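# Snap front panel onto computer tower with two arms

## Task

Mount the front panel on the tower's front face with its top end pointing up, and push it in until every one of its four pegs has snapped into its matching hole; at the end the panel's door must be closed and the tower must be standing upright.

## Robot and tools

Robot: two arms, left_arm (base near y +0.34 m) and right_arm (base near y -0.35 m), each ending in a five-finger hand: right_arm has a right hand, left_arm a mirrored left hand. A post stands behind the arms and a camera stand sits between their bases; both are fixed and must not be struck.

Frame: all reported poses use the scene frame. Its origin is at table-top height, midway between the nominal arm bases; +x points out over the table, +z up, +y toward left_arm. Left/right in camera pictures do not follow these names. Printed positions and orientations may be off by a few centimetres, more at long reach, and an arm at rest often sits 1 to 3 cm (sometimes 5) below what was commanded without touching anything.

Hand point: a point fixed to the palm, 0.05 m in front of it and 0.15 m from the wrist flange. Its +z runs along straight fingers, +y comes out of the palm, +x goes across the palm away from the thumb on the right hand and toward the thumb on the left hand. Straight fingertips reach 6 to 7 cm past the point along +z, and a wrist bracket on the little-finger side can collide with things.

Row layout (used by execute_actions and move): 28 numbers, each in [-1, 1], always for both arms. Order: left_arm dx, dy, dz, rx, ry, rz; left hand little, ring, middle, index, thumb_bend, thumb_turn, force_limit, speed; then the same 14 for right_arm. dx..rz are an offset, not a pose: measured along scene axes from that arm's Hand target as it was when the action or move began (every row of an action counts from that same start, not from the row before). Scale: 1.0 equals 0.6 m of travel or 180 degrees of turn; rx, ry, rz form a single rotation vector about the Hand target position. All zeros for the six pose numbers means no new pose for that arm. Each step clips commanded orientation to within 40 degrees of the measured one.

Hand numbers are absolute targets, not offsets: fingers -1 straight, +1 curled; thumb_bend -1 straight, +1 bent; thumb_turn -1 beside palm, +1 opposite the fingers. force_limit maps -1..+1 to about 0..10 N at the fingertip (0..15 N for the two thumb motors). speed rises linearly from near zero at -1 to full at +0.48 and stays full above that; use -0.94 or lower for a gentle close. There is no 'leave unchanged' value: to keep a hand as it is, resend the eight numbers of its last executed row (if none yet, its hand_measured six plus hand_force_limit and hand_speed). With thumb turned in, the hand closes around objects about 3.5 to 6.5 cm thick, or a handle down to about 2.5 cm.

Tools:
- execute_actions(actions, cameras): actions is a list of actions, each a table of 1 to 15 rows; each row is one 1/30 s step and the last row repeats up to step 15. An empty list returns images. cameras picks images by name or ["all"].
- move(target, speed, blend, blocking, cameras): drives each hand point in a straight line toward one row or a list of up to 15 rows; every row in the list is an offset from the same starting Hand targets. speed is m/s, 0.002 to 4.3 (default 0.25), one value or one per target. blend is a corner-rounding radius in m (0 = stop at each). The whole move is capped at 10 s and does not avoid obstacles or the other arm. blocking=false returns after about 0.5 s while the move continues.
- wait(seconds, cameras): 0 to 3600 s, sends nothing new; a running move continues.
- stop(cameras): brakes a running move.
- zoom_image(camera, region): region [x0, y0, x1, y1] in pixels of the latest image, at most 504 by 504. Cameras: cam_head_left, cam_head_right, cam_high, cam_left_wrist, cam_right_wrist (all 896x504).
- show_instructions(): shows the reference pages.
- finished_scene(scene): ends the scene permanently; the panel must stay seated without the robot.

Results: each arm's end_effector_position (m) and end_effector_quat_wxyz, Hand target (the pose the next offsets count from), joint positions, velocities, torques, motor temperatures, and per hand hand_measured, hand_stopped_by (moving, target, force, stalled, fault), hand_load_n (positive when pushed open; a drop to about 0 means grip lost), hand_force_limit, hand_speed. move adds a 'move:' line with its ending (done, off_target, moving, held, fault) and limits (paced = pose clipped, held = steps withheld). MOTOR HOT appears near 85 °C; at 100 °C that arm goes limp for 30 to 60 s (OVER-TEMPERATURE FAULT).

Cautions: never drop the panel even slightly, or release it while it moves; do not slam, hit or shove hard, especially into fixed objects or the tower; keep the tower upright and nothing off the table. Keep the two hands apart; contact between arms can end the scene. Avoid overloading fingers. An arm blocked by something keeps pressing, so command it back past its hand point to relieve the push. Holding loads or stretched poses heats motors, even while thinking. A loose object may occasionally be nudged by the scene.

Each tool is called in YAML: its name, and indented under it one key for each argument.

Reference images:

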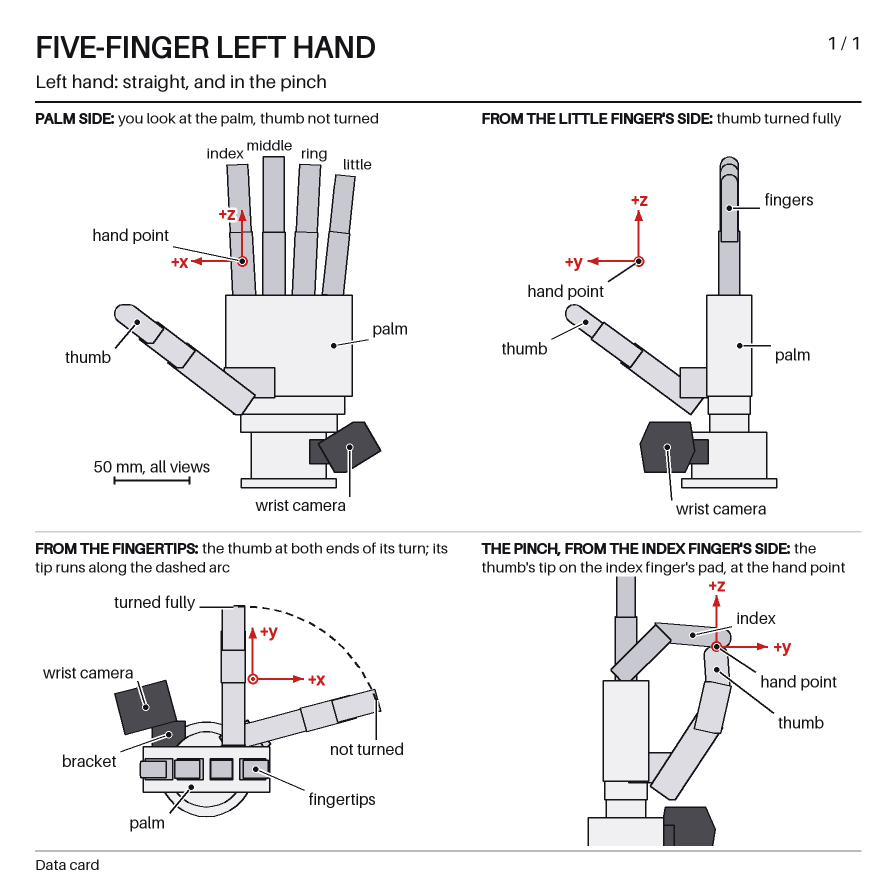

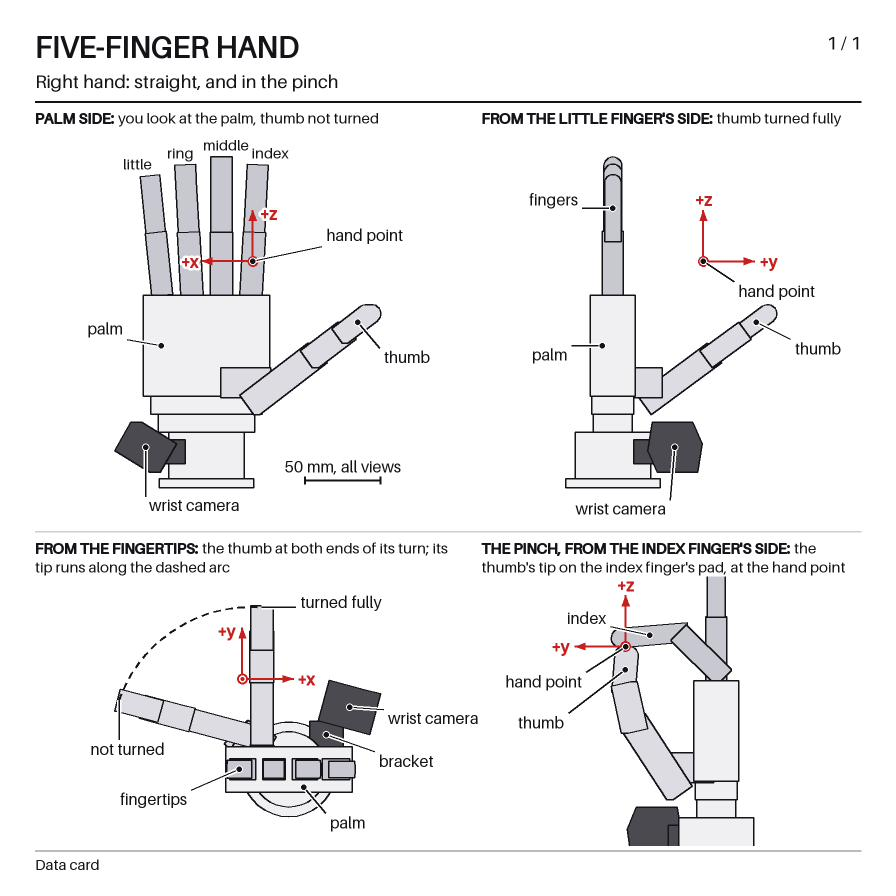

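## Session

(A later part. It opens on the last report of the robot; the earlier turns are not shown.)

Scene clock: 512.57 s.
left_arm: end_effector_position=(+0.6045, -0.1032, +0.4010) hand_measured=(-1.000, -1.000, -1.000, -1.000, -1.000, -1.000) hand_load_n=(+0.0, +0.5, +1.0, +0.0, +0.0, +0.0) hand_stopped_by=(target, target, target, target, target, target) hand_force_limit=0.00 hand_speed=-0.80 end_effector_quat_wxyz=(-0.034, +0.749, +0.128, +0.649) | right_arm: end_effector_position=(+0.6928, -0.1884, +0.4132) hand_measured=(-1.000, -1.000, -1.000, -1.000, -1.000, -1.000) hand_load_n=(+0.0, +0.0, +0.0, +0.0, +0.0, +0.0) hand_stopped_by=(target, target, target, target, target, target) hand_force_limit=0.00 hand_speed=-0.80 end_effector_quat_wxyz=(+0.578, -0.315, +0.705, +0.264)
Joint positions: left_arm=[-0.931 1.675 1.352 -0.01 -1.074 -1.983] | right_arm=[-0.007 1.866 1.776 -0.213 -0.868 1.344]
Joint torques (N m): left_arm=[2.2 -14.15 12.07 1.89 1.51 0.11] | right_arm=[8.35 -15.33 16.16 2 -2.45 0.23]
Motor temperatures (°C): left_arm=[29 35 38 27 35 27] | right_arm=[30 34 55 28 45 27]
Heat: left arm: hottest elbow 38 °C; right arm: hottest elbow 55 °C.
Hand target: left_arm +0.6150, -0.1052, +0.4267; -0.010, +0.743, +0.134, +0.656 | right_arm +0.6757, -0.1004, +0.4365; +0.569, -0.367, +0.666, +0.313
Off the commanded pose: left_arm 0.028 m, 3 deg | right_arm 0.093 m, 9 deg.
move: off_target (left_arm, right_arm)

move:
  target:
    - [0,0,-0.006,0,0,0,-1,-1,-1,-1,-1,-1,0,-0.8,0,0,-0.006,0,0,0,-1,-1,-1,-1,-1,-1,0,-0.8]
  speed: 0.03

move:
  target:
    - [0,0,-0.006,0,0,0,-1,-1,-1,-1,-1,-1,0,-0.8,0,0,-0.006,0,0,0,-1,-1,-1,-1,-1,-1,0,-0.8]
  speed: 0.03

Scene clock: 513.50 s.
left_arm: end_effector_position=(+0.6045, -0.1032, +0.4010) hand_measured=(-1.000, -1.000, -1.000, -1.000, -1.000, -1.000) hand_load_n=(+0.5, +0.5, +0.5, +0.0, +0.0, +0.0) hand_stopped_by=(target, target, target, target, target, target) hand_force_limit=0.00 hand_speed=-0.80 end_effector_quat_wxyz=(-0.034, +0.749, +0.128, +0.649) | right_arm: end_effector_position=(+0.6928, -0.1884, +0.4132) hand_measured=(-1.000, -1.000, -1.000, -1.000, -1.000, -1.000) hand_load_n=(+0.0, +0.5, +0.0, +0.0, -0.5, +0.0) hand_stopped_by=(target, target, target, target, target, target) hand_force_limit=0.00 hand_speed=-0.80 end_effector_quat_wxyz=(+0.578, -0.315, +0.705, +0.264)
Joint positions: left_arm=[-0.931 1.675 1.352 -0.01 -1.074 -1.983] | right_arm=[-0.007 1.866 1.776 -0.213 -0.868 1.344]
Joint torques (N m): left_arm=[2.14 -13.8 11.67 2.18 1.51 0.11] | right_arm=[6.77 -16.26 15.8 2.11 -2.5 0.21]
Motor temperatures (°C): left_arm=[29 35 38 27 35 27] | right_arm=[30 34 55 28 45 27]
Heat: left arm: hottest elbow 38 °C; right arm: hottest elbow 55 °C.
Hand target: left_arm +0.6150, -0.1052, +0.4231; -0.010, +0.743, +0.134, +0.656 | right_arm +0.6757, -0.1004, +0.4329; +0.569, -0.367, +0.666, +0.313
Off the commanded pose: left_arm 0.025 m, 3 deg | right_arm 0.092 m, 9 deg.
move: off_target (left_arm, right_arm)

Scene clock: 514.00 s.
left_arm: end_effector_position=(+0.6045, -0.1032, +0.4010) hand_measured=(-1.000, -1.000, -1.000, -1.000, -1.000, -1.000) hand_load_n=(+0.5, +0.5, +1.0, +0.0, +0.0, +0.0) hand_stopped_by=(target, target, target, target, target, target) hand_force_limit=0.00 hand_speed=-0.80 end_effector_quat_wxyz=(-0.034, +0.749, +0.128, +0.649) | right_arm: end_effector_position=(+0.6928, -0.1884, +0.4132) hand_measured=(-1.000, -1.000, -1.000, -1.000, -1.000, -1.000) hand_load_n=(+0.0, +0.0, +0.5, +0.0, +0.0, +0.0) hand_stopped_by=(target, target, target, target, target, target) hand_force_limit=0.00 hand_speed=-0.80 end_effector_quat_wxyz=(+0.578, -0.315, +0.705, +0.264)
Joint positions: left_arm=[-0.931 1.675 1.352 -0.01 -1.074 -1.983] | right_arm=[-0.007 1.866 1.776 -0.213 -0.868 1.344]
Joint torques (N m): left_arm=[2.14 -13.63 11.21 2.45 1.52 0.1] | right_arm=[7.53 -15.56 15.24 2.63 -2.45 0.29]
Motor temperatures (°C): left_arm=[29 35 38 27 35 27] | right_arm=[30 34 55 28 45 27]
Heat: left arm: hottest elbow 38 °C; right arm: hottest elbow 55 °C.
Hand target: left_arm +0.6150, -0.1052, +0.4195; -0.010, +0.743, +0.134, +0.656 | right_arm +0.6757, -0.1004, +0.4293; +0.569, -0.367, +0.666, +0.313
Off the commanded pose: left_arm 0.021 m, 3 deg | right_arm 0.091 m, 9 deg.
move: off_target (left_arm, right_arm)

move:
  target:
    - [0,0,-0.008,0,0,0,-1,-1,-1,-1,-1,-1,0,-0.8,0,0,-0.008,0,0,0,-1,-1,-1,-1,-1,-1,0,-0.8]
  speed: 0.03

move:
  target:
    - [0,0,-0.008,0,0,0,-1,-1,-1,-1,-1,-1,0,-0.8,0,0,-0.008,0,0,0,-1,-1,-1,-1,-1,-1,0,-0.8]
  speed: 0.03

Scene clock: 515.20 s.
left_arm: end_effector_position=(+0.6045, -0.1032, +0.4010) hand_measured=(-1.000, -1.000, -1.000, -1.000, -1.000, -1.000) hand_load_n=(+0.0, +0.5, +1.0, +0.0, +0.0, +0.0) hand_stopped_by=(target, target, target, target, target, target) hand_force_limit=0.00 hand_speed=-0.80 end_effector_quat_wxyz=(-0.034, +0.749, +0.128, +0.649) | right_arm: end_effector_position=(+0.6931, -0.1883, +0.4129) hand_measured=(-1.000, -1.000, -1.000, -1.000, -1.000, -1.000) hand_load_n=(+0.0, +0.0, +0.0, +0.0, +0.0, +0.0) hand_stopped_by=(target, target, target, target, target, target) hand_force_limit=0.00 hand_speed=-0.80 end_effector_quat_wxyz=(+0.579, -0.316, +0.704, +0.264)
Joint positions: left_arm=[-0.931 1.675 1.352 -0.01 -1.074 -1.983] | right_arm=[-0.007 1.867 1.776 -0.208 -0.869 1.345]
Joint torques (N m): left_arm=[2.26 -13.27 10.69 2.78 1.51 0.08] | right_arm=[7.24 -15.68 14.41 2.81 -2.45 0.21]
Motor temperatures (°C): left_arm=[29 35 38 27 35 27] | right_arm=[30 34 55 28 45 27]
Heat: left arm: hottest elbow 38 °C; right arm: hottest elbow 55 °C.
Hand target: left_arm +0.6150, -0.1052, +0.4147; -0.010, +0.743, +0.134, +0.656 | right_arm +0.6758, -0.1005, +0.4244; +0.569, -0.367, +0.667, +0.313
Off the commanded pose: left_arm 0.017 m, 3 deg | right_arm 0.090 m, 9 deg.
move: off_target (left_arm, right_arm)

Scene clock: 515.70 s.
left_arm: end_effector_position=(+0.6042, -0.1029, +0.4010) hand_measured=(-1.000, -1.000, -1.000, -1.000, -1.000, -1.000) hand_load_n=(+0.0, +0.5, +0.5, +0.0, +0.0, +0.0) hand_stopped_by=(target, target, target, target, target, target) hand_force_limit=0.00 hand_speed=-0.80 end_effector_quat_wxyz=(-0.032, +0.748, +0.130, +0.650) | right_arm: end_effector_position=(+0.6941, -0.1876, +0.4129) hand_measured=(-1.000, -1.000, -1.000, -1.000, -1.000, -1.000) hand_load_n=(+0.0, +0.0, +0.0, +0.0, +0.0, +0.0) hand_stopped_by=(target, target, target, target, target, target) hand_force_limit=0.00 hand_speed=-0.80 end_effector_quat_wxyz=(+0.582, -0.316, +0.702, +0.263)
Joint positions: left_arm=[-0.931 1.675 1.348 0.001 -1.074 -1.983] | right_arm=[-0.006 1.87 1.776 -0.197 -0.869 1.348]
Joint torques (N m): left_arm=[2.14 -13.1 10.4 2.65 1.53 0.09] | right_arm=[8.23 -16.03 13.34 2.63 -2.39 0.18]
Heat: left arm: hottest elbow 38 °C; right arm: hottest elbow 54 °C.
Hand target: left_arm +0.6150, -0.1052, +0.4100; -0.010, +0.743, +0.134, +0.656 | right_arm +0.6758, -0.1005, +0.4197; +0.569, -0.367, +0.666, +0.313
Off the commanded pose: left_arm 0.014 m, 3 deg | right_arm 0.089 m, 9 deg.
move: off_target (left_arm, right_arm)

move:
  target:
    - [0,0,-0.008,0,0,0,-1,-1,-1,-1,-1,-1,0,-0.8,0,0,-0.008,0,0,0,-1,-1,-1,-1,-1,-1,0,-0.8]
  speed: 0.03

move:
  target:
    - [0,0,-0.008,0,0,0,-1,-1,-1,-1,-1,-1,0,-0.8,0,0,-0.008,0,0,0,-1,-1,-1,-1,-1,-1,0,-0.8]
  speed: 0.03

Scene clock: 518.33 s.
left_arm: end_effector_position=(+0.6039, -0.1025, +0.4010) hand_measured=(-1.000, -1.000, -1.000, -1.000, -1.000, -1.000) hand_load_n=(+0.0, +0.5, +0.5, +0.0, +0.0, +0.0) hand_stopped_by=(target, target, target, target, target, target) hand_force_limit=0.00 hand_speed=-0.80 end_effector_quat_wxyz=(-0.029, +0.746, +0.133, +0.652) | right_arm: end_effector_position=(+0.6949, -0.1870, +0.4126) hand_measured=(-1.000, -1.000, -1.000, -1.000, -1.000, -1.000) hand_load_n=(+0.0, +0.0, +0.0, +0.0, +0.0, +0.0) hand_stopped_by=(target, target, target, target, target, target) hand_force_limit=0.00 hand_speed=-0.80 end_effector_quat_wxyz=(+0.584, -0.317, +0.700, +0.263)
Joint positions: left_arm=[-0.931 1.675 1.343 0.015 -1.074 -1.983] | right_arm=[-0.005 1.872 1.776 -0.187 -0.87 1.35]
Joint torques (N m): left_arm=[2.08 -12.63 10.21 2.76 1.53 0.07] | right_arm=[7.3 -15.85 12.97 2.37 -2.36 0.18]
Heat: left arm: hottest elbow 38 °C; right arm: hottest elbow 54 °C.
Hand target: left_arm +0.6150, -0.1052, +0.4052; -0.010, +0.743, +0.134, +0.656 | right_arm +0.6757, -0.1005, +0.4149; +0.569, -0.367, +0.666, +0.313
Off the commanded pose: left_arm 0.012 m, 2 deg | right_arm 0.089 m, 9 deg.
move: off_target (left_arm, right_arm)

Scene clock: 518.83 s.
left_arm: end_effector_position=(+0.6036, -0.1021, +0.4009) hand_measured=(-1.000, -1.000, -1.000, -1.000, -1.000, -1.000) hand_load_n=(+0.0, +1.0, +0.0, +0.0, +0.0, +0.0) hand_stopped_by=(target, target, target, target, target, target) hand_force_limit=0.00 hand_speed=-0.80 end_effector_quat_wxyz=(-0.026, +0.744, +0.135, +0.653) | right_arm: end_effector_position=(+0.6958, -0.1865, +0.4123) hand_measured=(-1.000, -1.000, -1.000, -1.000, -1.000, -1.000) hand_load_n=(+0.0, +0.0, +0.0, +0.0, +0.0, +0.0) hand_stopped_by=(target, target, target, target, target, target) hand_force_limit=0.00 hand_speed=-0.80 end_effector_quat_wxyz=(+0.586, -0.318, +0.698, +0.263)
Joint positions: left_arm=[-0.931 1.675 1.338 0.029 -1.074 -1.983] | right_arm=[-0.004 1.875 1.776 -0.177 -0.871 1.352]
Joint torques (N m): left_arm=[2.26 -12.22 10.02 2.67 1.54 0.07] | right_arm=[7.24 -15.09 12.15 2.74 -2.29 0.21]
Heat: left arm: hottest elbow 38 °C; right arm: hottest elbow 54 °C.
Hand target: left_arm +0.6150, -0.1052, +0.4003; -0.010, +0.743, +0.134, +0.656 | right_arm +0.6758, -0.1005, +0.4100; +0.569, -0.367, +0.667, +0.313
Off the commanded pose: left_arm 0.012 m, 2 deg | right_arm 0.088 m, 9 deg.
move: off_target (left_arm, right_arm)

move:
  target:
    - [0,0,-0.004,0,0,0,-1,-1,-1,-1,-1,-1,0,-0.8,0,0,-0.01,0,0,0,-1,-1,-1,-1,-1,-1,0,-0.8]
  speed: 0.03
  cameras: ["cam_head_left","cam_head_right","cam_high"]

zoom_image:
  camera: "cam_head_right"
  region: [405, 65, 445, 105]

zoom_image:
  camera: "cam_head_left"
  region: [425, 65, 465, 105]

zoom_image:
  camera: "cam_head_left"
  region: [340, 100, 380, 140]

zoom_image:
  camera: "cam_head_right"
  region: [315, 105, 355, 145]

Scene clock: 521.17 s.
left_arm: end_effector_position=(+0.6034, -0.1019, +0.4009) hand_measured=(-1.000, -1.000, -1.000, -1.000, -1.000, -1.000) hand_load_n=(+0.0, +0.5, +0.5, +0.0, +0.0, +0.0) hand_stopped_by=(target, target, target, target, target, target) hand_force_limit=0.00 hand_speed=-0.80 end_effector_quat_wxyz=(-0.025, +0.744, +0.136, +0.654) | right_arm: end_effector_position=(+0.6967, -0.1856, +0.4118) hand_measured=(-1.000, -1.000, -1.000, -1.000, -1.000, -1.000) hand_load_n=(+0.0, +0.0, +0.5, +0.0, +0.0, +0.0) hand_stopped_by=(target, target, target, target, target, target) hand_force_limit=0.00 hand_speed=-0.80 end_effector_quat_wxyz=(+0.589, -0.319, +0.695, +0.262)
Joint positions: left_arm=[-0.931 1.675 1.335 0.037 -1.074 -1.983] | right_arm=[-0.003 1.878 1.776 -0.164 -0.871 1.353]
Joint torques (N m): left_arm=[2.26 -12.22 9.89 2.56 1.55 0.08] | right_arm=[8.12 -15.85 11.23 2.58 -2.27 0.11]
Heat: left arm: hottest elbow 38 °C; right arm: hottest elbow 53 °C.
Hand target: left_arm +0.6150, -0.1052, +0.3979; -0.010, +0.743, +0.134, +0.656 | right_arm +0.6758, -0.1003, +0.4040; +0.569, -0.367, +0.667, +0.313
Off the commanded pose: left_arm 0.012 m, 2 deg | right_arm 0.088 m, 9 deg.
move: off_target (left_arm, right_arm)

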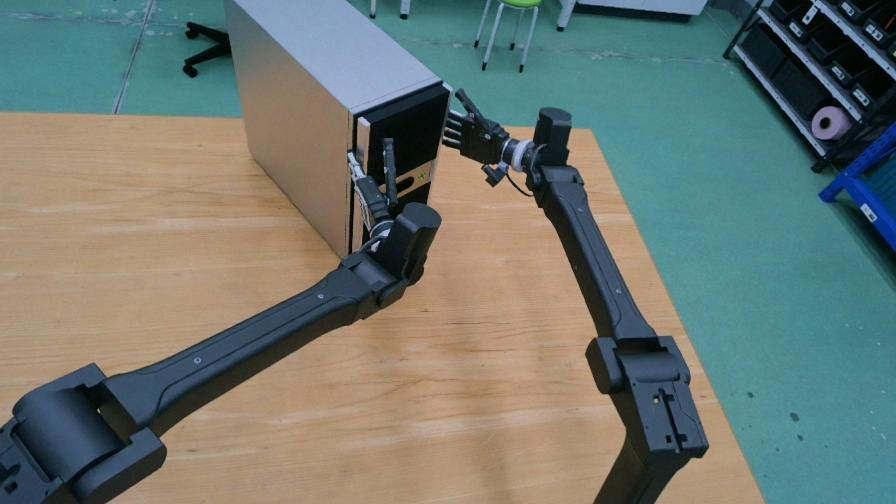

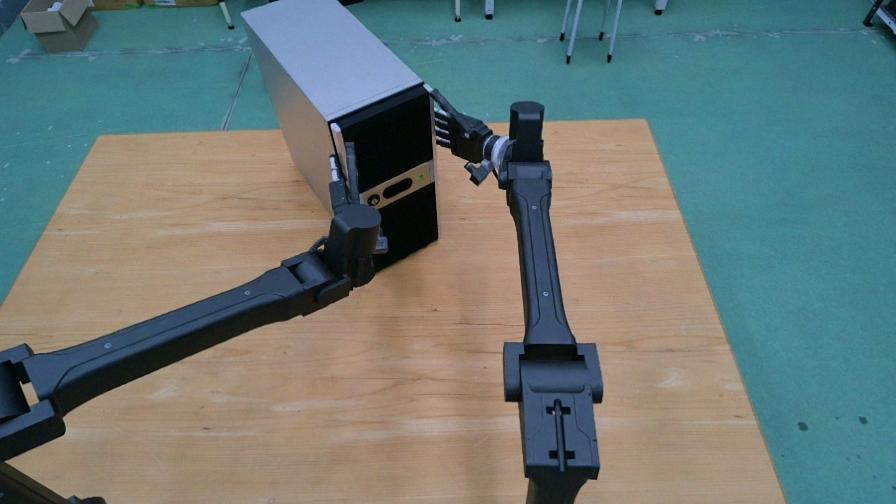

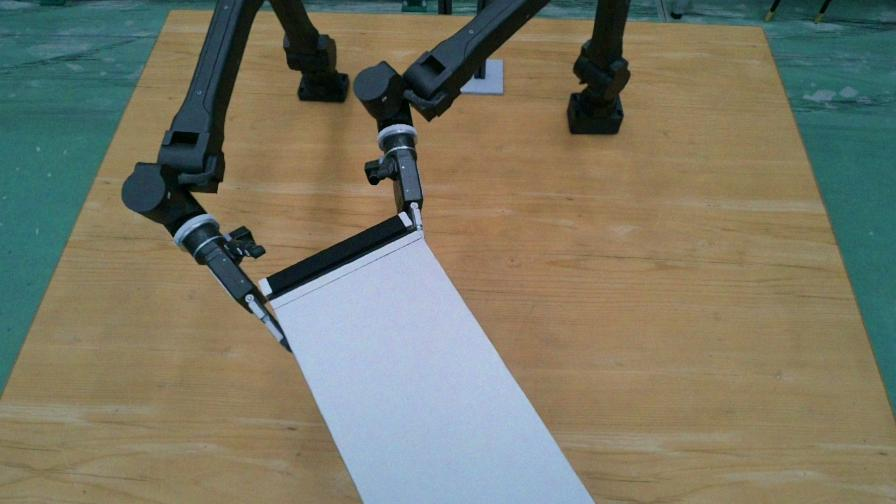

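Scaled by 12.600.

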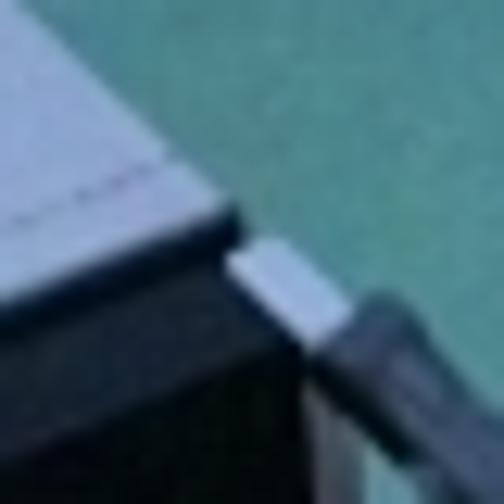

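Scaled by 12.600.

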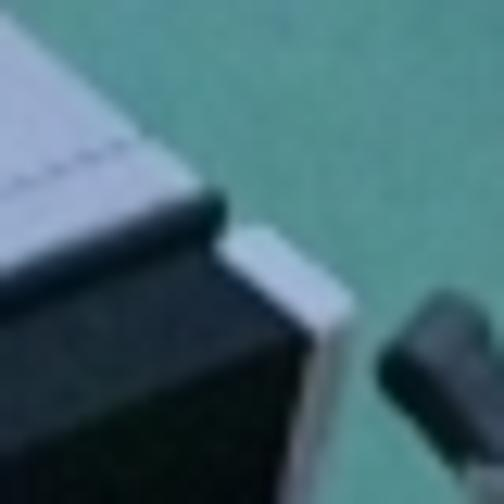

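Scaled by 12.600.

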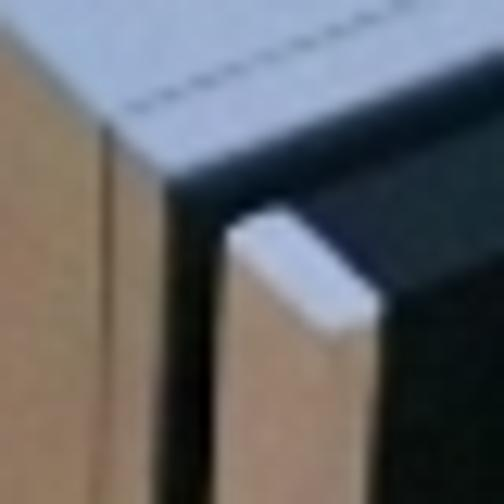

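Scaled by 12.600.

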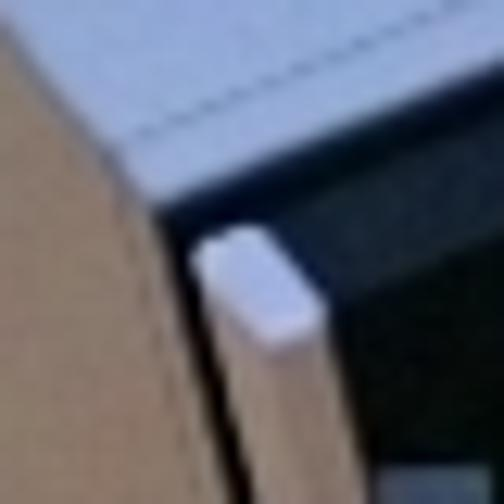

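zoom_image:
  camera: "cam_head_left"
  region: [340, 110, 370, 150]

zoom_image:
  camera: "cam_high"
  region: [255, 270, 295, 310]

zoom_image:
  camera: "cam_high"
  region: [395, 205, 435, 245]

Scaled by 12.600.

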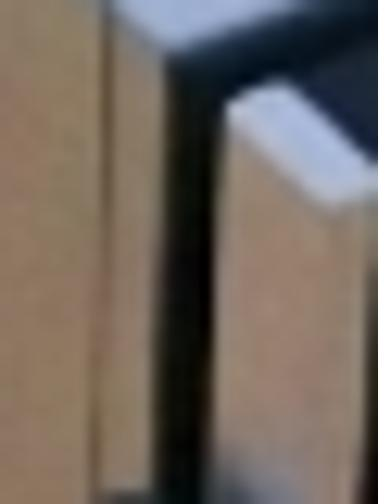

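Scaled by 12.600.

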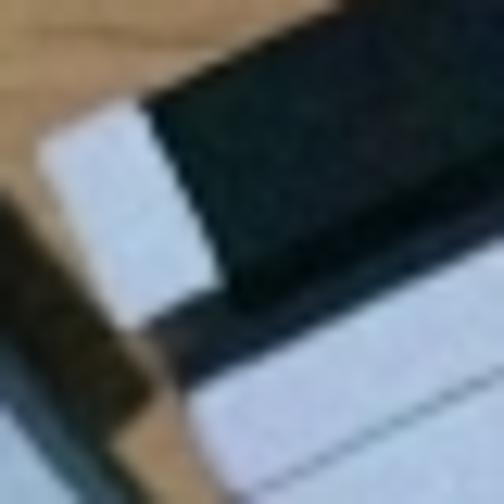

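Scaled by 12.600.

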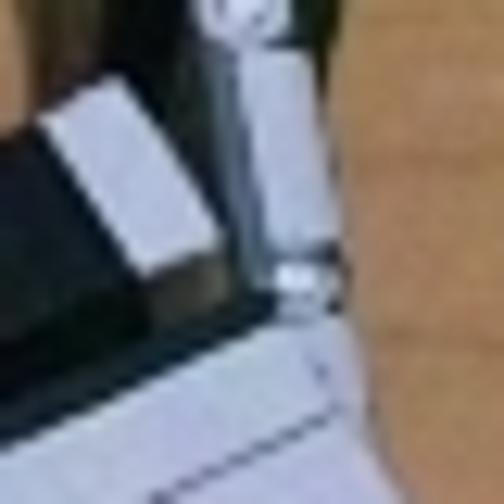

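zoom_image:
  camera: "cam_head_left"
  region: [345, 75, 455, 130]

zoom_image:
  camera: "cam_head_right"
  region: [320, 75, 440, 135]

Scaled by 4.582.

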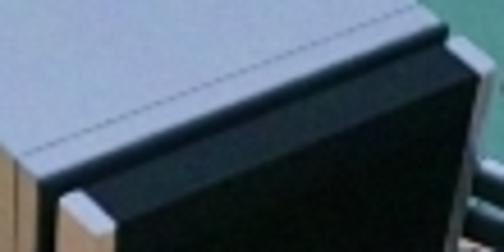

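Scaled by 4.200.

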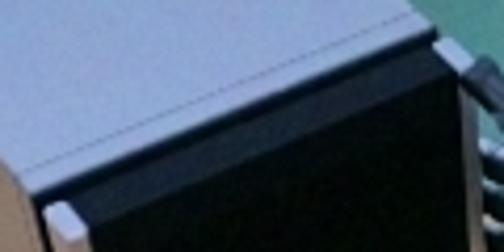

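zoom_image:
  camera: "cam_high"
  region: [258, 285, 282, 309]

zoom_image:
  camera: "cam_high"
  region: [400, 212, 430, 242]

Scaled by 21.000.

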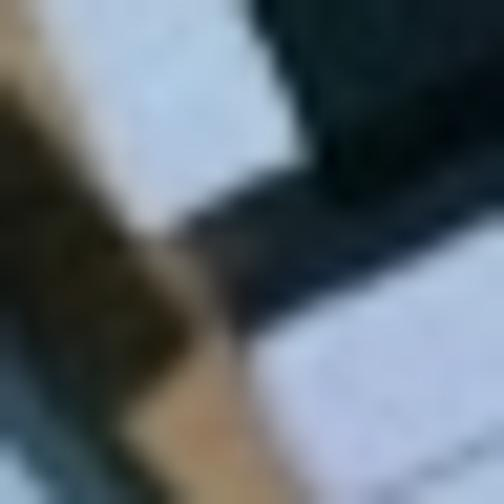

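Scaled by 16.800.

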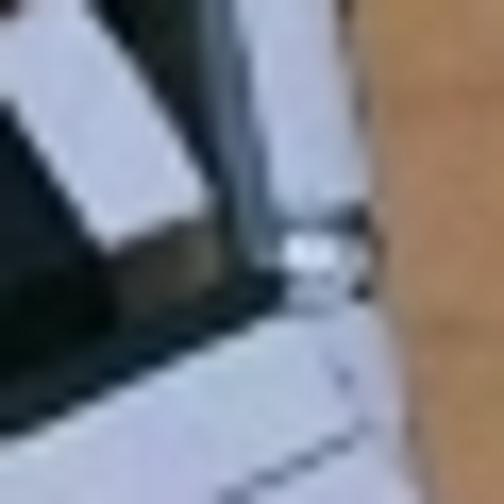

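execute_actions:
  actions: []
  cameras: ["all"]

zoom_image:
  camera: "cam_left_wrist"
  region: [540, 160, 680, 320]

zoom_image:
  camera: "cam_right_wrist"
  region: [280, 200, 420, 380]

Scene clock: 535.20 s.
left_arm: end_effector_position=(+0.6034, -0.1019, +0.4009) hand_measured=(-1.000, -1.000, -1.000, -1.000, -1.000, -1.000) hand_load_n=(+0.0, +0.5, +0.0, +0.0, +0.0, +0.0) hand_stopped_by=(target, target, target, target, target, target) hand_force_limit=0.00 hand_speed=-0.80 end_effector_quat_wxyz=(-0.025, +0.744, +0.136, +0.654) | right_arm: end_effector_position=(+0.6967, -0.1856, +0.4118) hand_measured=(-1.000, -1.000, -1.000, -1.000, -1.000, -1.000) hand_load_n=(-0.5, +0.0, +0.0, +0.0, +0.0, +0.0) hand_stopped_by=(target, target, target, target, target, target) hand_force_limit=0.00 hand_speed=-0.80 end_effector_quat_wxyz=(+0.589, -0.319, +0.695, +0.262)
Joint positions: left_arm=[-0.931 1.675 1.335 0.037 -1.074 -1.983] | right_arm=[-0.003 1.878 1.776 -0.164 -0.871 1.353]
Joint velocities: within noise
Joint torques (N m): left_arm=[2.2 -12.16 9.83 2.56 1.55 0.07] | right_arm=[7.24 -15.74 11.44 2.58 -2.26 0.12]
Motor temperatures (°C): left_arm=[29 35 38 27 35 27] | right_arm=[30 34 51 28 44 27]
Heat: left arm: hottest elbow 38 °C; right arm: hottest elbow 51 °C.
Hand target: left_arm +0.6150, -0.1052, +0.3979; -0.010, +0.743, +0.134, +0.656 | right_arm +0.6758, -0.1003, +0.4039; +0.569, -0.367, +0.667, +0.313
Off the commanded pose: left_arm 0.012 m, 2 deg | right_arm 0.088 m, 9 deg.

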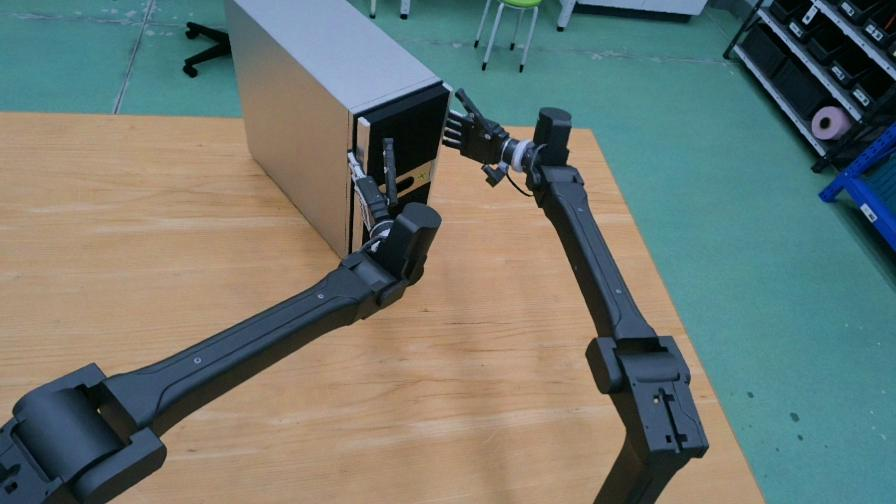

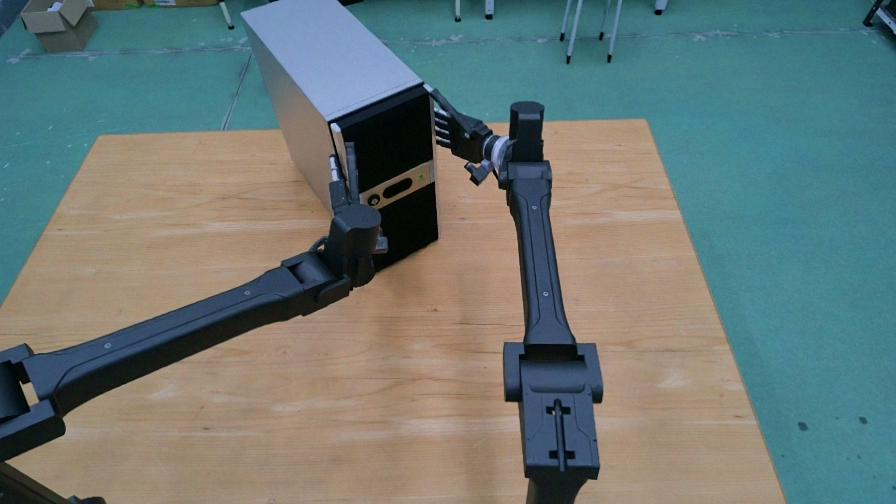

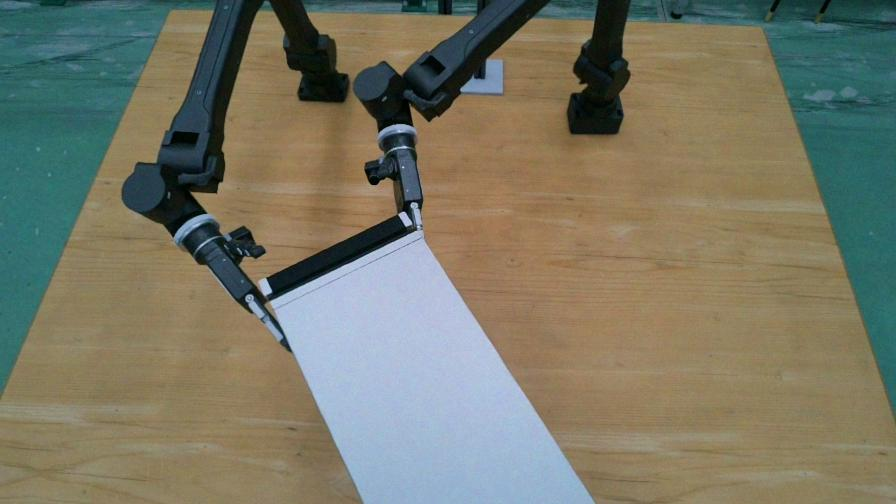

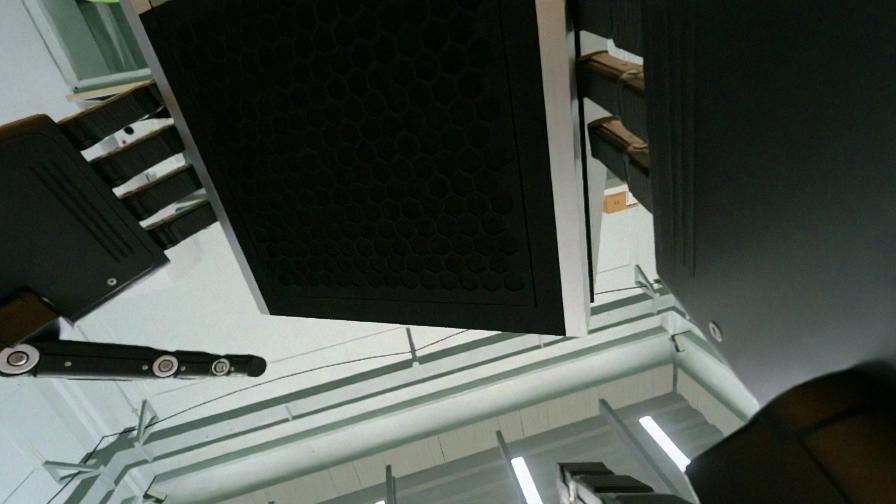

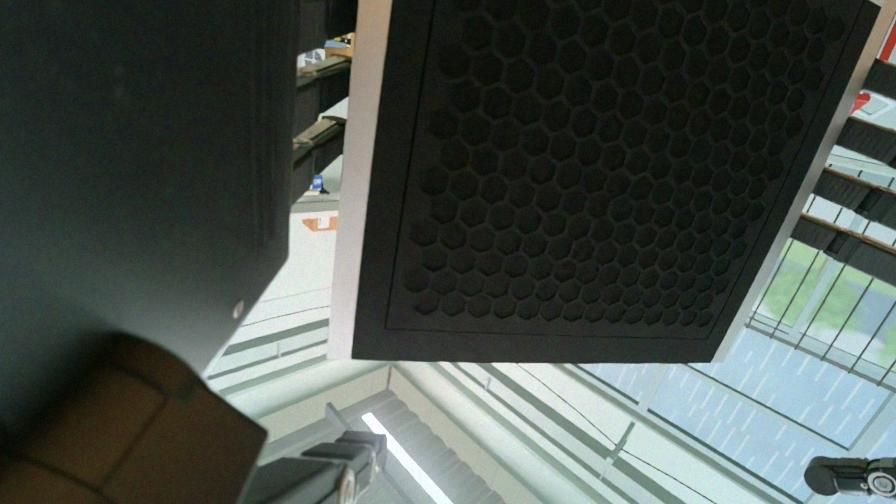

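Scaled by 3.150.

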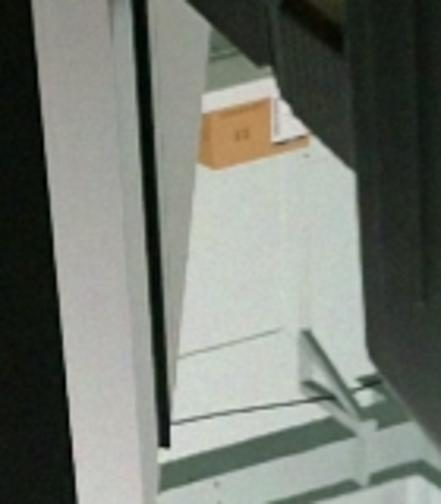

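Scaled by 2.800.

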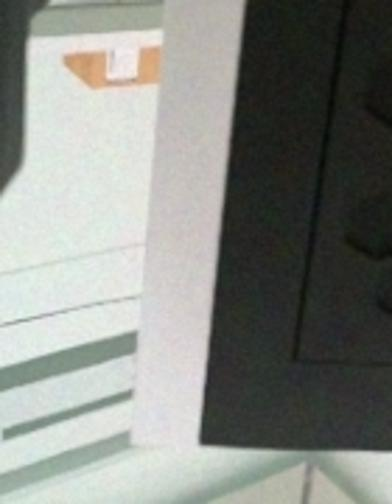

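zoom_image:
  camera: "cam_left_wrist"
  region: [560, 260, 620, 345]

zoom_image:
  camera: "cam_left_wrist"
  region: [560, 160, 620, 245]

Scaled by 5.929.

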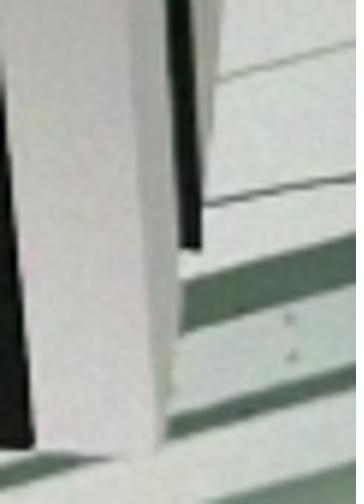

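Scaled by 5.929.

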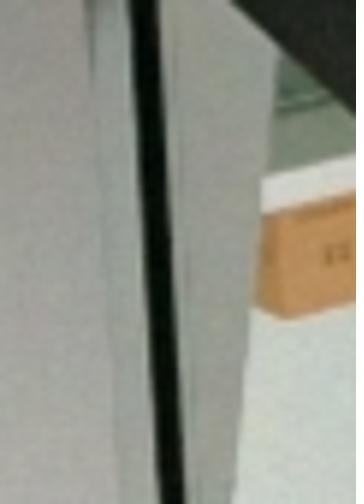

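move:
  target:
    - [0,0,-0.008,0,0,0,-1,-1,-1,-1,-1,-1,0,-0.8,0,0,-0.008,0,0,0,-1,-1,-1,-1,-1,-1,0,-0.8]
  speed: 0.03

move:
  target:
    - [0,0,-0.008,0,0,0,-1,-1,-1,-1,-1,-1,0,-0.8,0,0,-0.008,0,0,0,-1,-1,-1,-1,-1,-1,0,-0.8]
  speed: 0.03

Scene clock: 544.17 s.
left_arm: end_effector_position=(+0.6033, -0.1010, +0.4010) hand_measured=(-1.000, -1.000, -1.000, -1.000, -1.000, -1.000) hand_load_n=(+0.0, +0.5, +0.5, +0.0, +0.0, +0.0) hand_stopped_by=(target, target, target, target, target, target) hand_force_limit=0.00 hand_speed=-0.80 end_effector_quat_wxyz=(-0.022, +0.742, +0.139, +0.656) | right_arm: end_effector_position=(+0.6975, -0.1853, +0.4115) hand_measured=(-1.000, -1.000, -1.000, -1.000, -1.000, -1.000) hand_load_n=(+0.0, +0.0, +0.0, +0.0, +0.0, +0.0) hand_stopped_by=(target, target, target, target, target, target) hand_force_limit=0.00 hand_speed=-0.80 end_effector_quat_wxyz=(+0.591, -0.321, +0.692, +0.261)
Joint positions: left_arm=[-0.93 1.675 1.33 0.051 -1.074 -1.983] | right_arm=[-0.003 1.881 1.776 -0.154 -0.872 1.353]
Joint torques (N m): left_arm=[2.02 -11.87 9.63 2.56 1.55 0.07] | right_arm=[7.88 -16.15 10.95 2.71 -2.22 0.12]
Heat: left arm: hottest elbow 38 °C; right arm: hottest elbow 50 °C.
Hand target: left_arm +0.6149, -0.1053, +0.3931; -0.010, +0.743, +0.134, +0.656 | right_arm +0.6758, -0.1006, +0.3991; +0.569, -0.367, +0.667, +0.313
Off the commanded pose: left_arm 0.015 m, 2 deg | right_arm 0.089 m, 9 deg.
move: off_target (left_arm, right_arm)

Scene clock: 544.67 s.
left_arm: end_effector_position=(+0.6036, -0.0999, +0.4011) hand_measured=(-1.000, -1.000, -1.000, -1.000, -1.000, -1.000) hand_load_n=(+0.0, +0.5, +0.0, +0.0, +0.0, +0.0) hand_stopped_by=(target, target, target, target, target, target) hand_force_limit=0.00 hand_speed=-0.80 end_effector_quat_wxyz=(-0.019, +0.740, +0.141, +0.658) | right_arm: end_effector_position=(+0.6983, -0.1848, +0.4111) hand_measured=(-1.000, -1.000, -1.000, -1.000, -1.000, -1.000) hand_load_n=(+0.0, +0.0, +0.5, +0.0, +0.0, +0.0) hand_stopped_by=(target, target, target, target, target, target) hand_force_limit=0.00 hand_speed=-0.80 end_effector_quat_wxyz=(+0.593, -0.322, +0.690, +0.260)
Joint positions: left_arm=[-0.929 1.675 1.324 0.066 -1.072 -1.983] | right_arm=[-0.002 1.884 1.776 -0.144 -0.873 1.353]
Joint torques (N m): left_arm=[2.02 -11.75 9.35 2.39 1.51 0.07] | right_arm=[6.89 -16.5 10.32 2.7 -2.23 0.11]
Heat: left arm: hottest elbow 38 °C; right arm: hottest elbow 50 °C.
Hand target: left_arm +0.6150, -0.1051, +0.3884; -0.010, +0.743, +0.135, +0.656 | right_arm +0.6758, -0.1005, +0.3943; +0.569, -0.367, +0.667, +0.313
Off the commanded pose: left_arm 0.018 m, 1 deg | right_arm 0.089 m, 9 deg.
move: off_target (left_arm, right_arm)

zoom_image:
  camera: "cam_left_wrist"
  region: [40, 70, 240, 260]

zoom_image:
  camera: "cam_head_right"
  region: [410, 80, 490, 190]

zoom_image:
  camera: "cam_right_wrist"
  region: [270, 0, 400, 200]

Scaled by 2.520.
This view is cut from an older image: the scene may have changed since it was taken.

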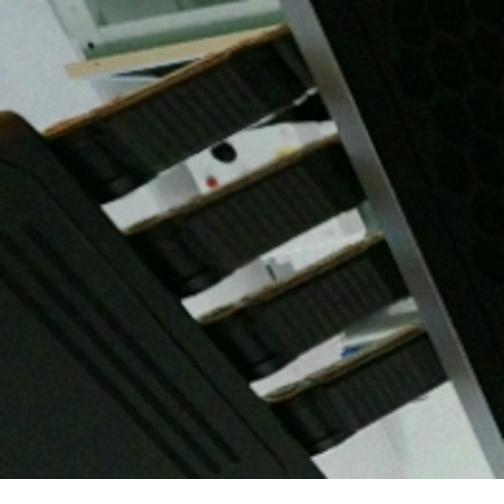

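Scaled by 4.582.
This view is cut from an older image: the scene may have changed since it was taken.

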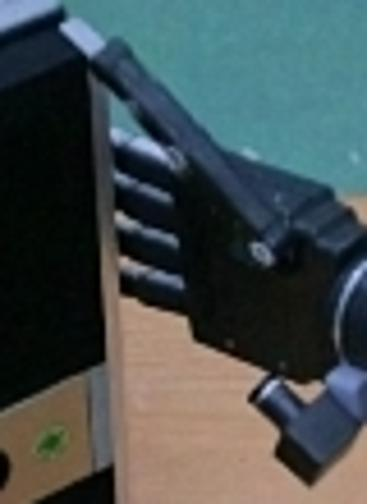

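Scaled by 2.520.
This view is cut from an older image: the scene may have changed since it was taken.

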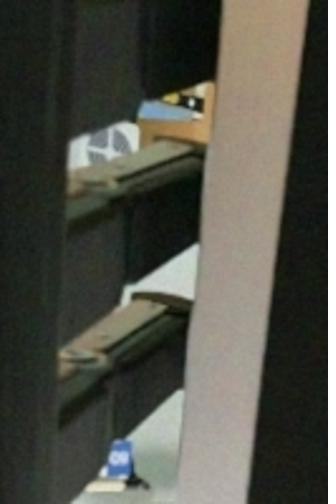

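zoom_image:
  camera: "cam_head_left"
  region: [385, 85, 415, 115]

zoom_image:
  camera: "cam_high"
  region: [330, 240, 360, 270]

Scaled by 16.800.
This view is cut from an older image: the scene may have changed since it was taken.

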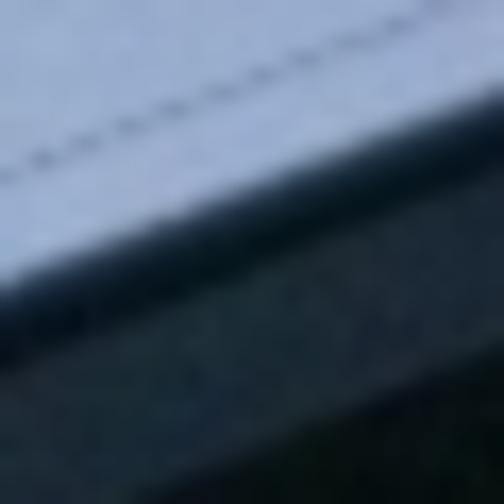

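Scaled by 16.800.
This view is cut from an older image: the scene may have changed since it was taken.

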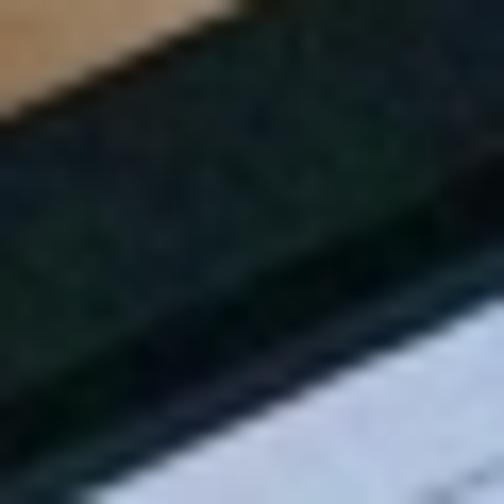

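move:
  target:
    - [0,0,0.03,0,0,0,-1,-1,-1,-1,-1,-1,0,-0.8,0,0,0.03,0,0,0,-1,-1,-1,-1,-1,-1,0,-0.8]
  speed: 0.03

move:
  target:
    - [0,0,0.03,0,0,0,-1,-1,-1,-1,-1,-1,0,-0.8,0,0,0.03,0,0,0,-1,-1,-1,-1,-1,-1,0,-0.8]
  speed: 0.03

Scene clock: 565.87 s.
left_arm: end_effector_position=(+0.6036, -0.0999, +0.4006) hand_measured=(-1.000, -1.000, -1.000, -1.000, -1.000, -1.000) hand_load_n=(+0.0, +0.5, +0.5, +0.0, +0.0, +0.0) hand_stopped_by=(target, target, target, target, target, target) hand_force_limit=0.00 hand_speed=-0.80 end_effector_quat_wxyz=(-0.019, +0.740, +0.141, +0.657) | right_arm: end_effector_position=(+0.6983, -0.1848, +0.4109) hand_measured=(-1.000, -1.000, -1.000, -1.000, -1.000, -1.000) hand_load_n=(+0.0, +0.0, +0.0, +0.0, +0.0, +0.0) hand_stopped_by=(target, target, target, target, target, target) hand_force_limit=0.00 hand_speed=-0.80 end_effector_quat_wxyz=(+0.592, -0.321, +0.692, +0.262)
Joint positions: left_arm=[-0.929 1.675 1.324 0.064 -1.072 -1.983] | right_arm=[-0.002 1.884 1.776 -0.147 -0.873 1.356]
Joint torques (N m): left_arm=[2.02 -12.69 11.69 1.11 1.51 0.09] | right_arm=[6.42 -17.32 13.18 1.24 -2.24 0.09]
Heat: left arm: hottest elbow 37 °C; right arm: hottest elbow 47 °C.
Hand target: left_arm +0.6149, -0.1053, +0.4063; -0.010, +0.743, +0.134, +0.656 | right_arm +0.6759, -0.1006, +0.4123; +0.569, -0.367, +0.667, +0.313
Off the commanded pose: left_arm 0.014 m, 1 deg | right_arm 0.087 m, 9 deg.
move: off_target (left_arm, right_arm)

Scene clock: 566.80 s.
left_arm: end_effector_position=(+0.6036, -0.1004, +0.3956) hand_measured=(-1.000, -1.000, -1.000, -1.000, -1.000, -1.000) hand_load_n=(+0.0, +0.0, +0.5, +0.0, +0.0, +0.0) hand_stopped_by=(target, target, target, target, target, target) hand_force_limit=0.00 hand_speed=-0.80 end_effector_quat_wxyz=(-0.024, +0.749, +0.128, +0.649) | right_arm: end_effector_position=(+0.6988, -0.1843, +0.4125) hand_measured=(-1.000, -1.000, -1.000, -1.000, -1.000, -1.000) hand_load_n=(+0.0, +0.0, +0.0, +0.0, +0.0, +0.0) hand_stopped_by=(target, target, target, target, target, target) hand_force_limit=0.00 hand_speed=-0.80 end_effector_quat_wxyz=(+0.585, -0.317, +0.698, +0.264)
Joint positions: left_arm=[-0.926 1.669 1.324 0.025 -1.053 -1.983] | right_arm=[-0.001 1.883 1.788 -0.178 -0.868 1.358]
Joint torques (N m): left_arm=[1.67 -13.51 13.76 1.01 0.73 0.12] | right_arm=[8.29 -16.03 15.13 1.13 -2.42 0.11]
Heat: left arm: hottest elbow 37 °C; right arm: hottest elbow 47 °C.
Hand target: left_arm +0.6149, -0.1054, +0.4244; -0.010, +0.743, +0.134, +0.656 | right_arm +0.6757, -0.1004, +0.4304; +0.569, -0.367, +0.667, +0.313
Off the commanded pose: left_arm 0.031 m, 2 deg | right_arm 0.089 m, 9 deg.
move: off_target (left_arm, right_arm)


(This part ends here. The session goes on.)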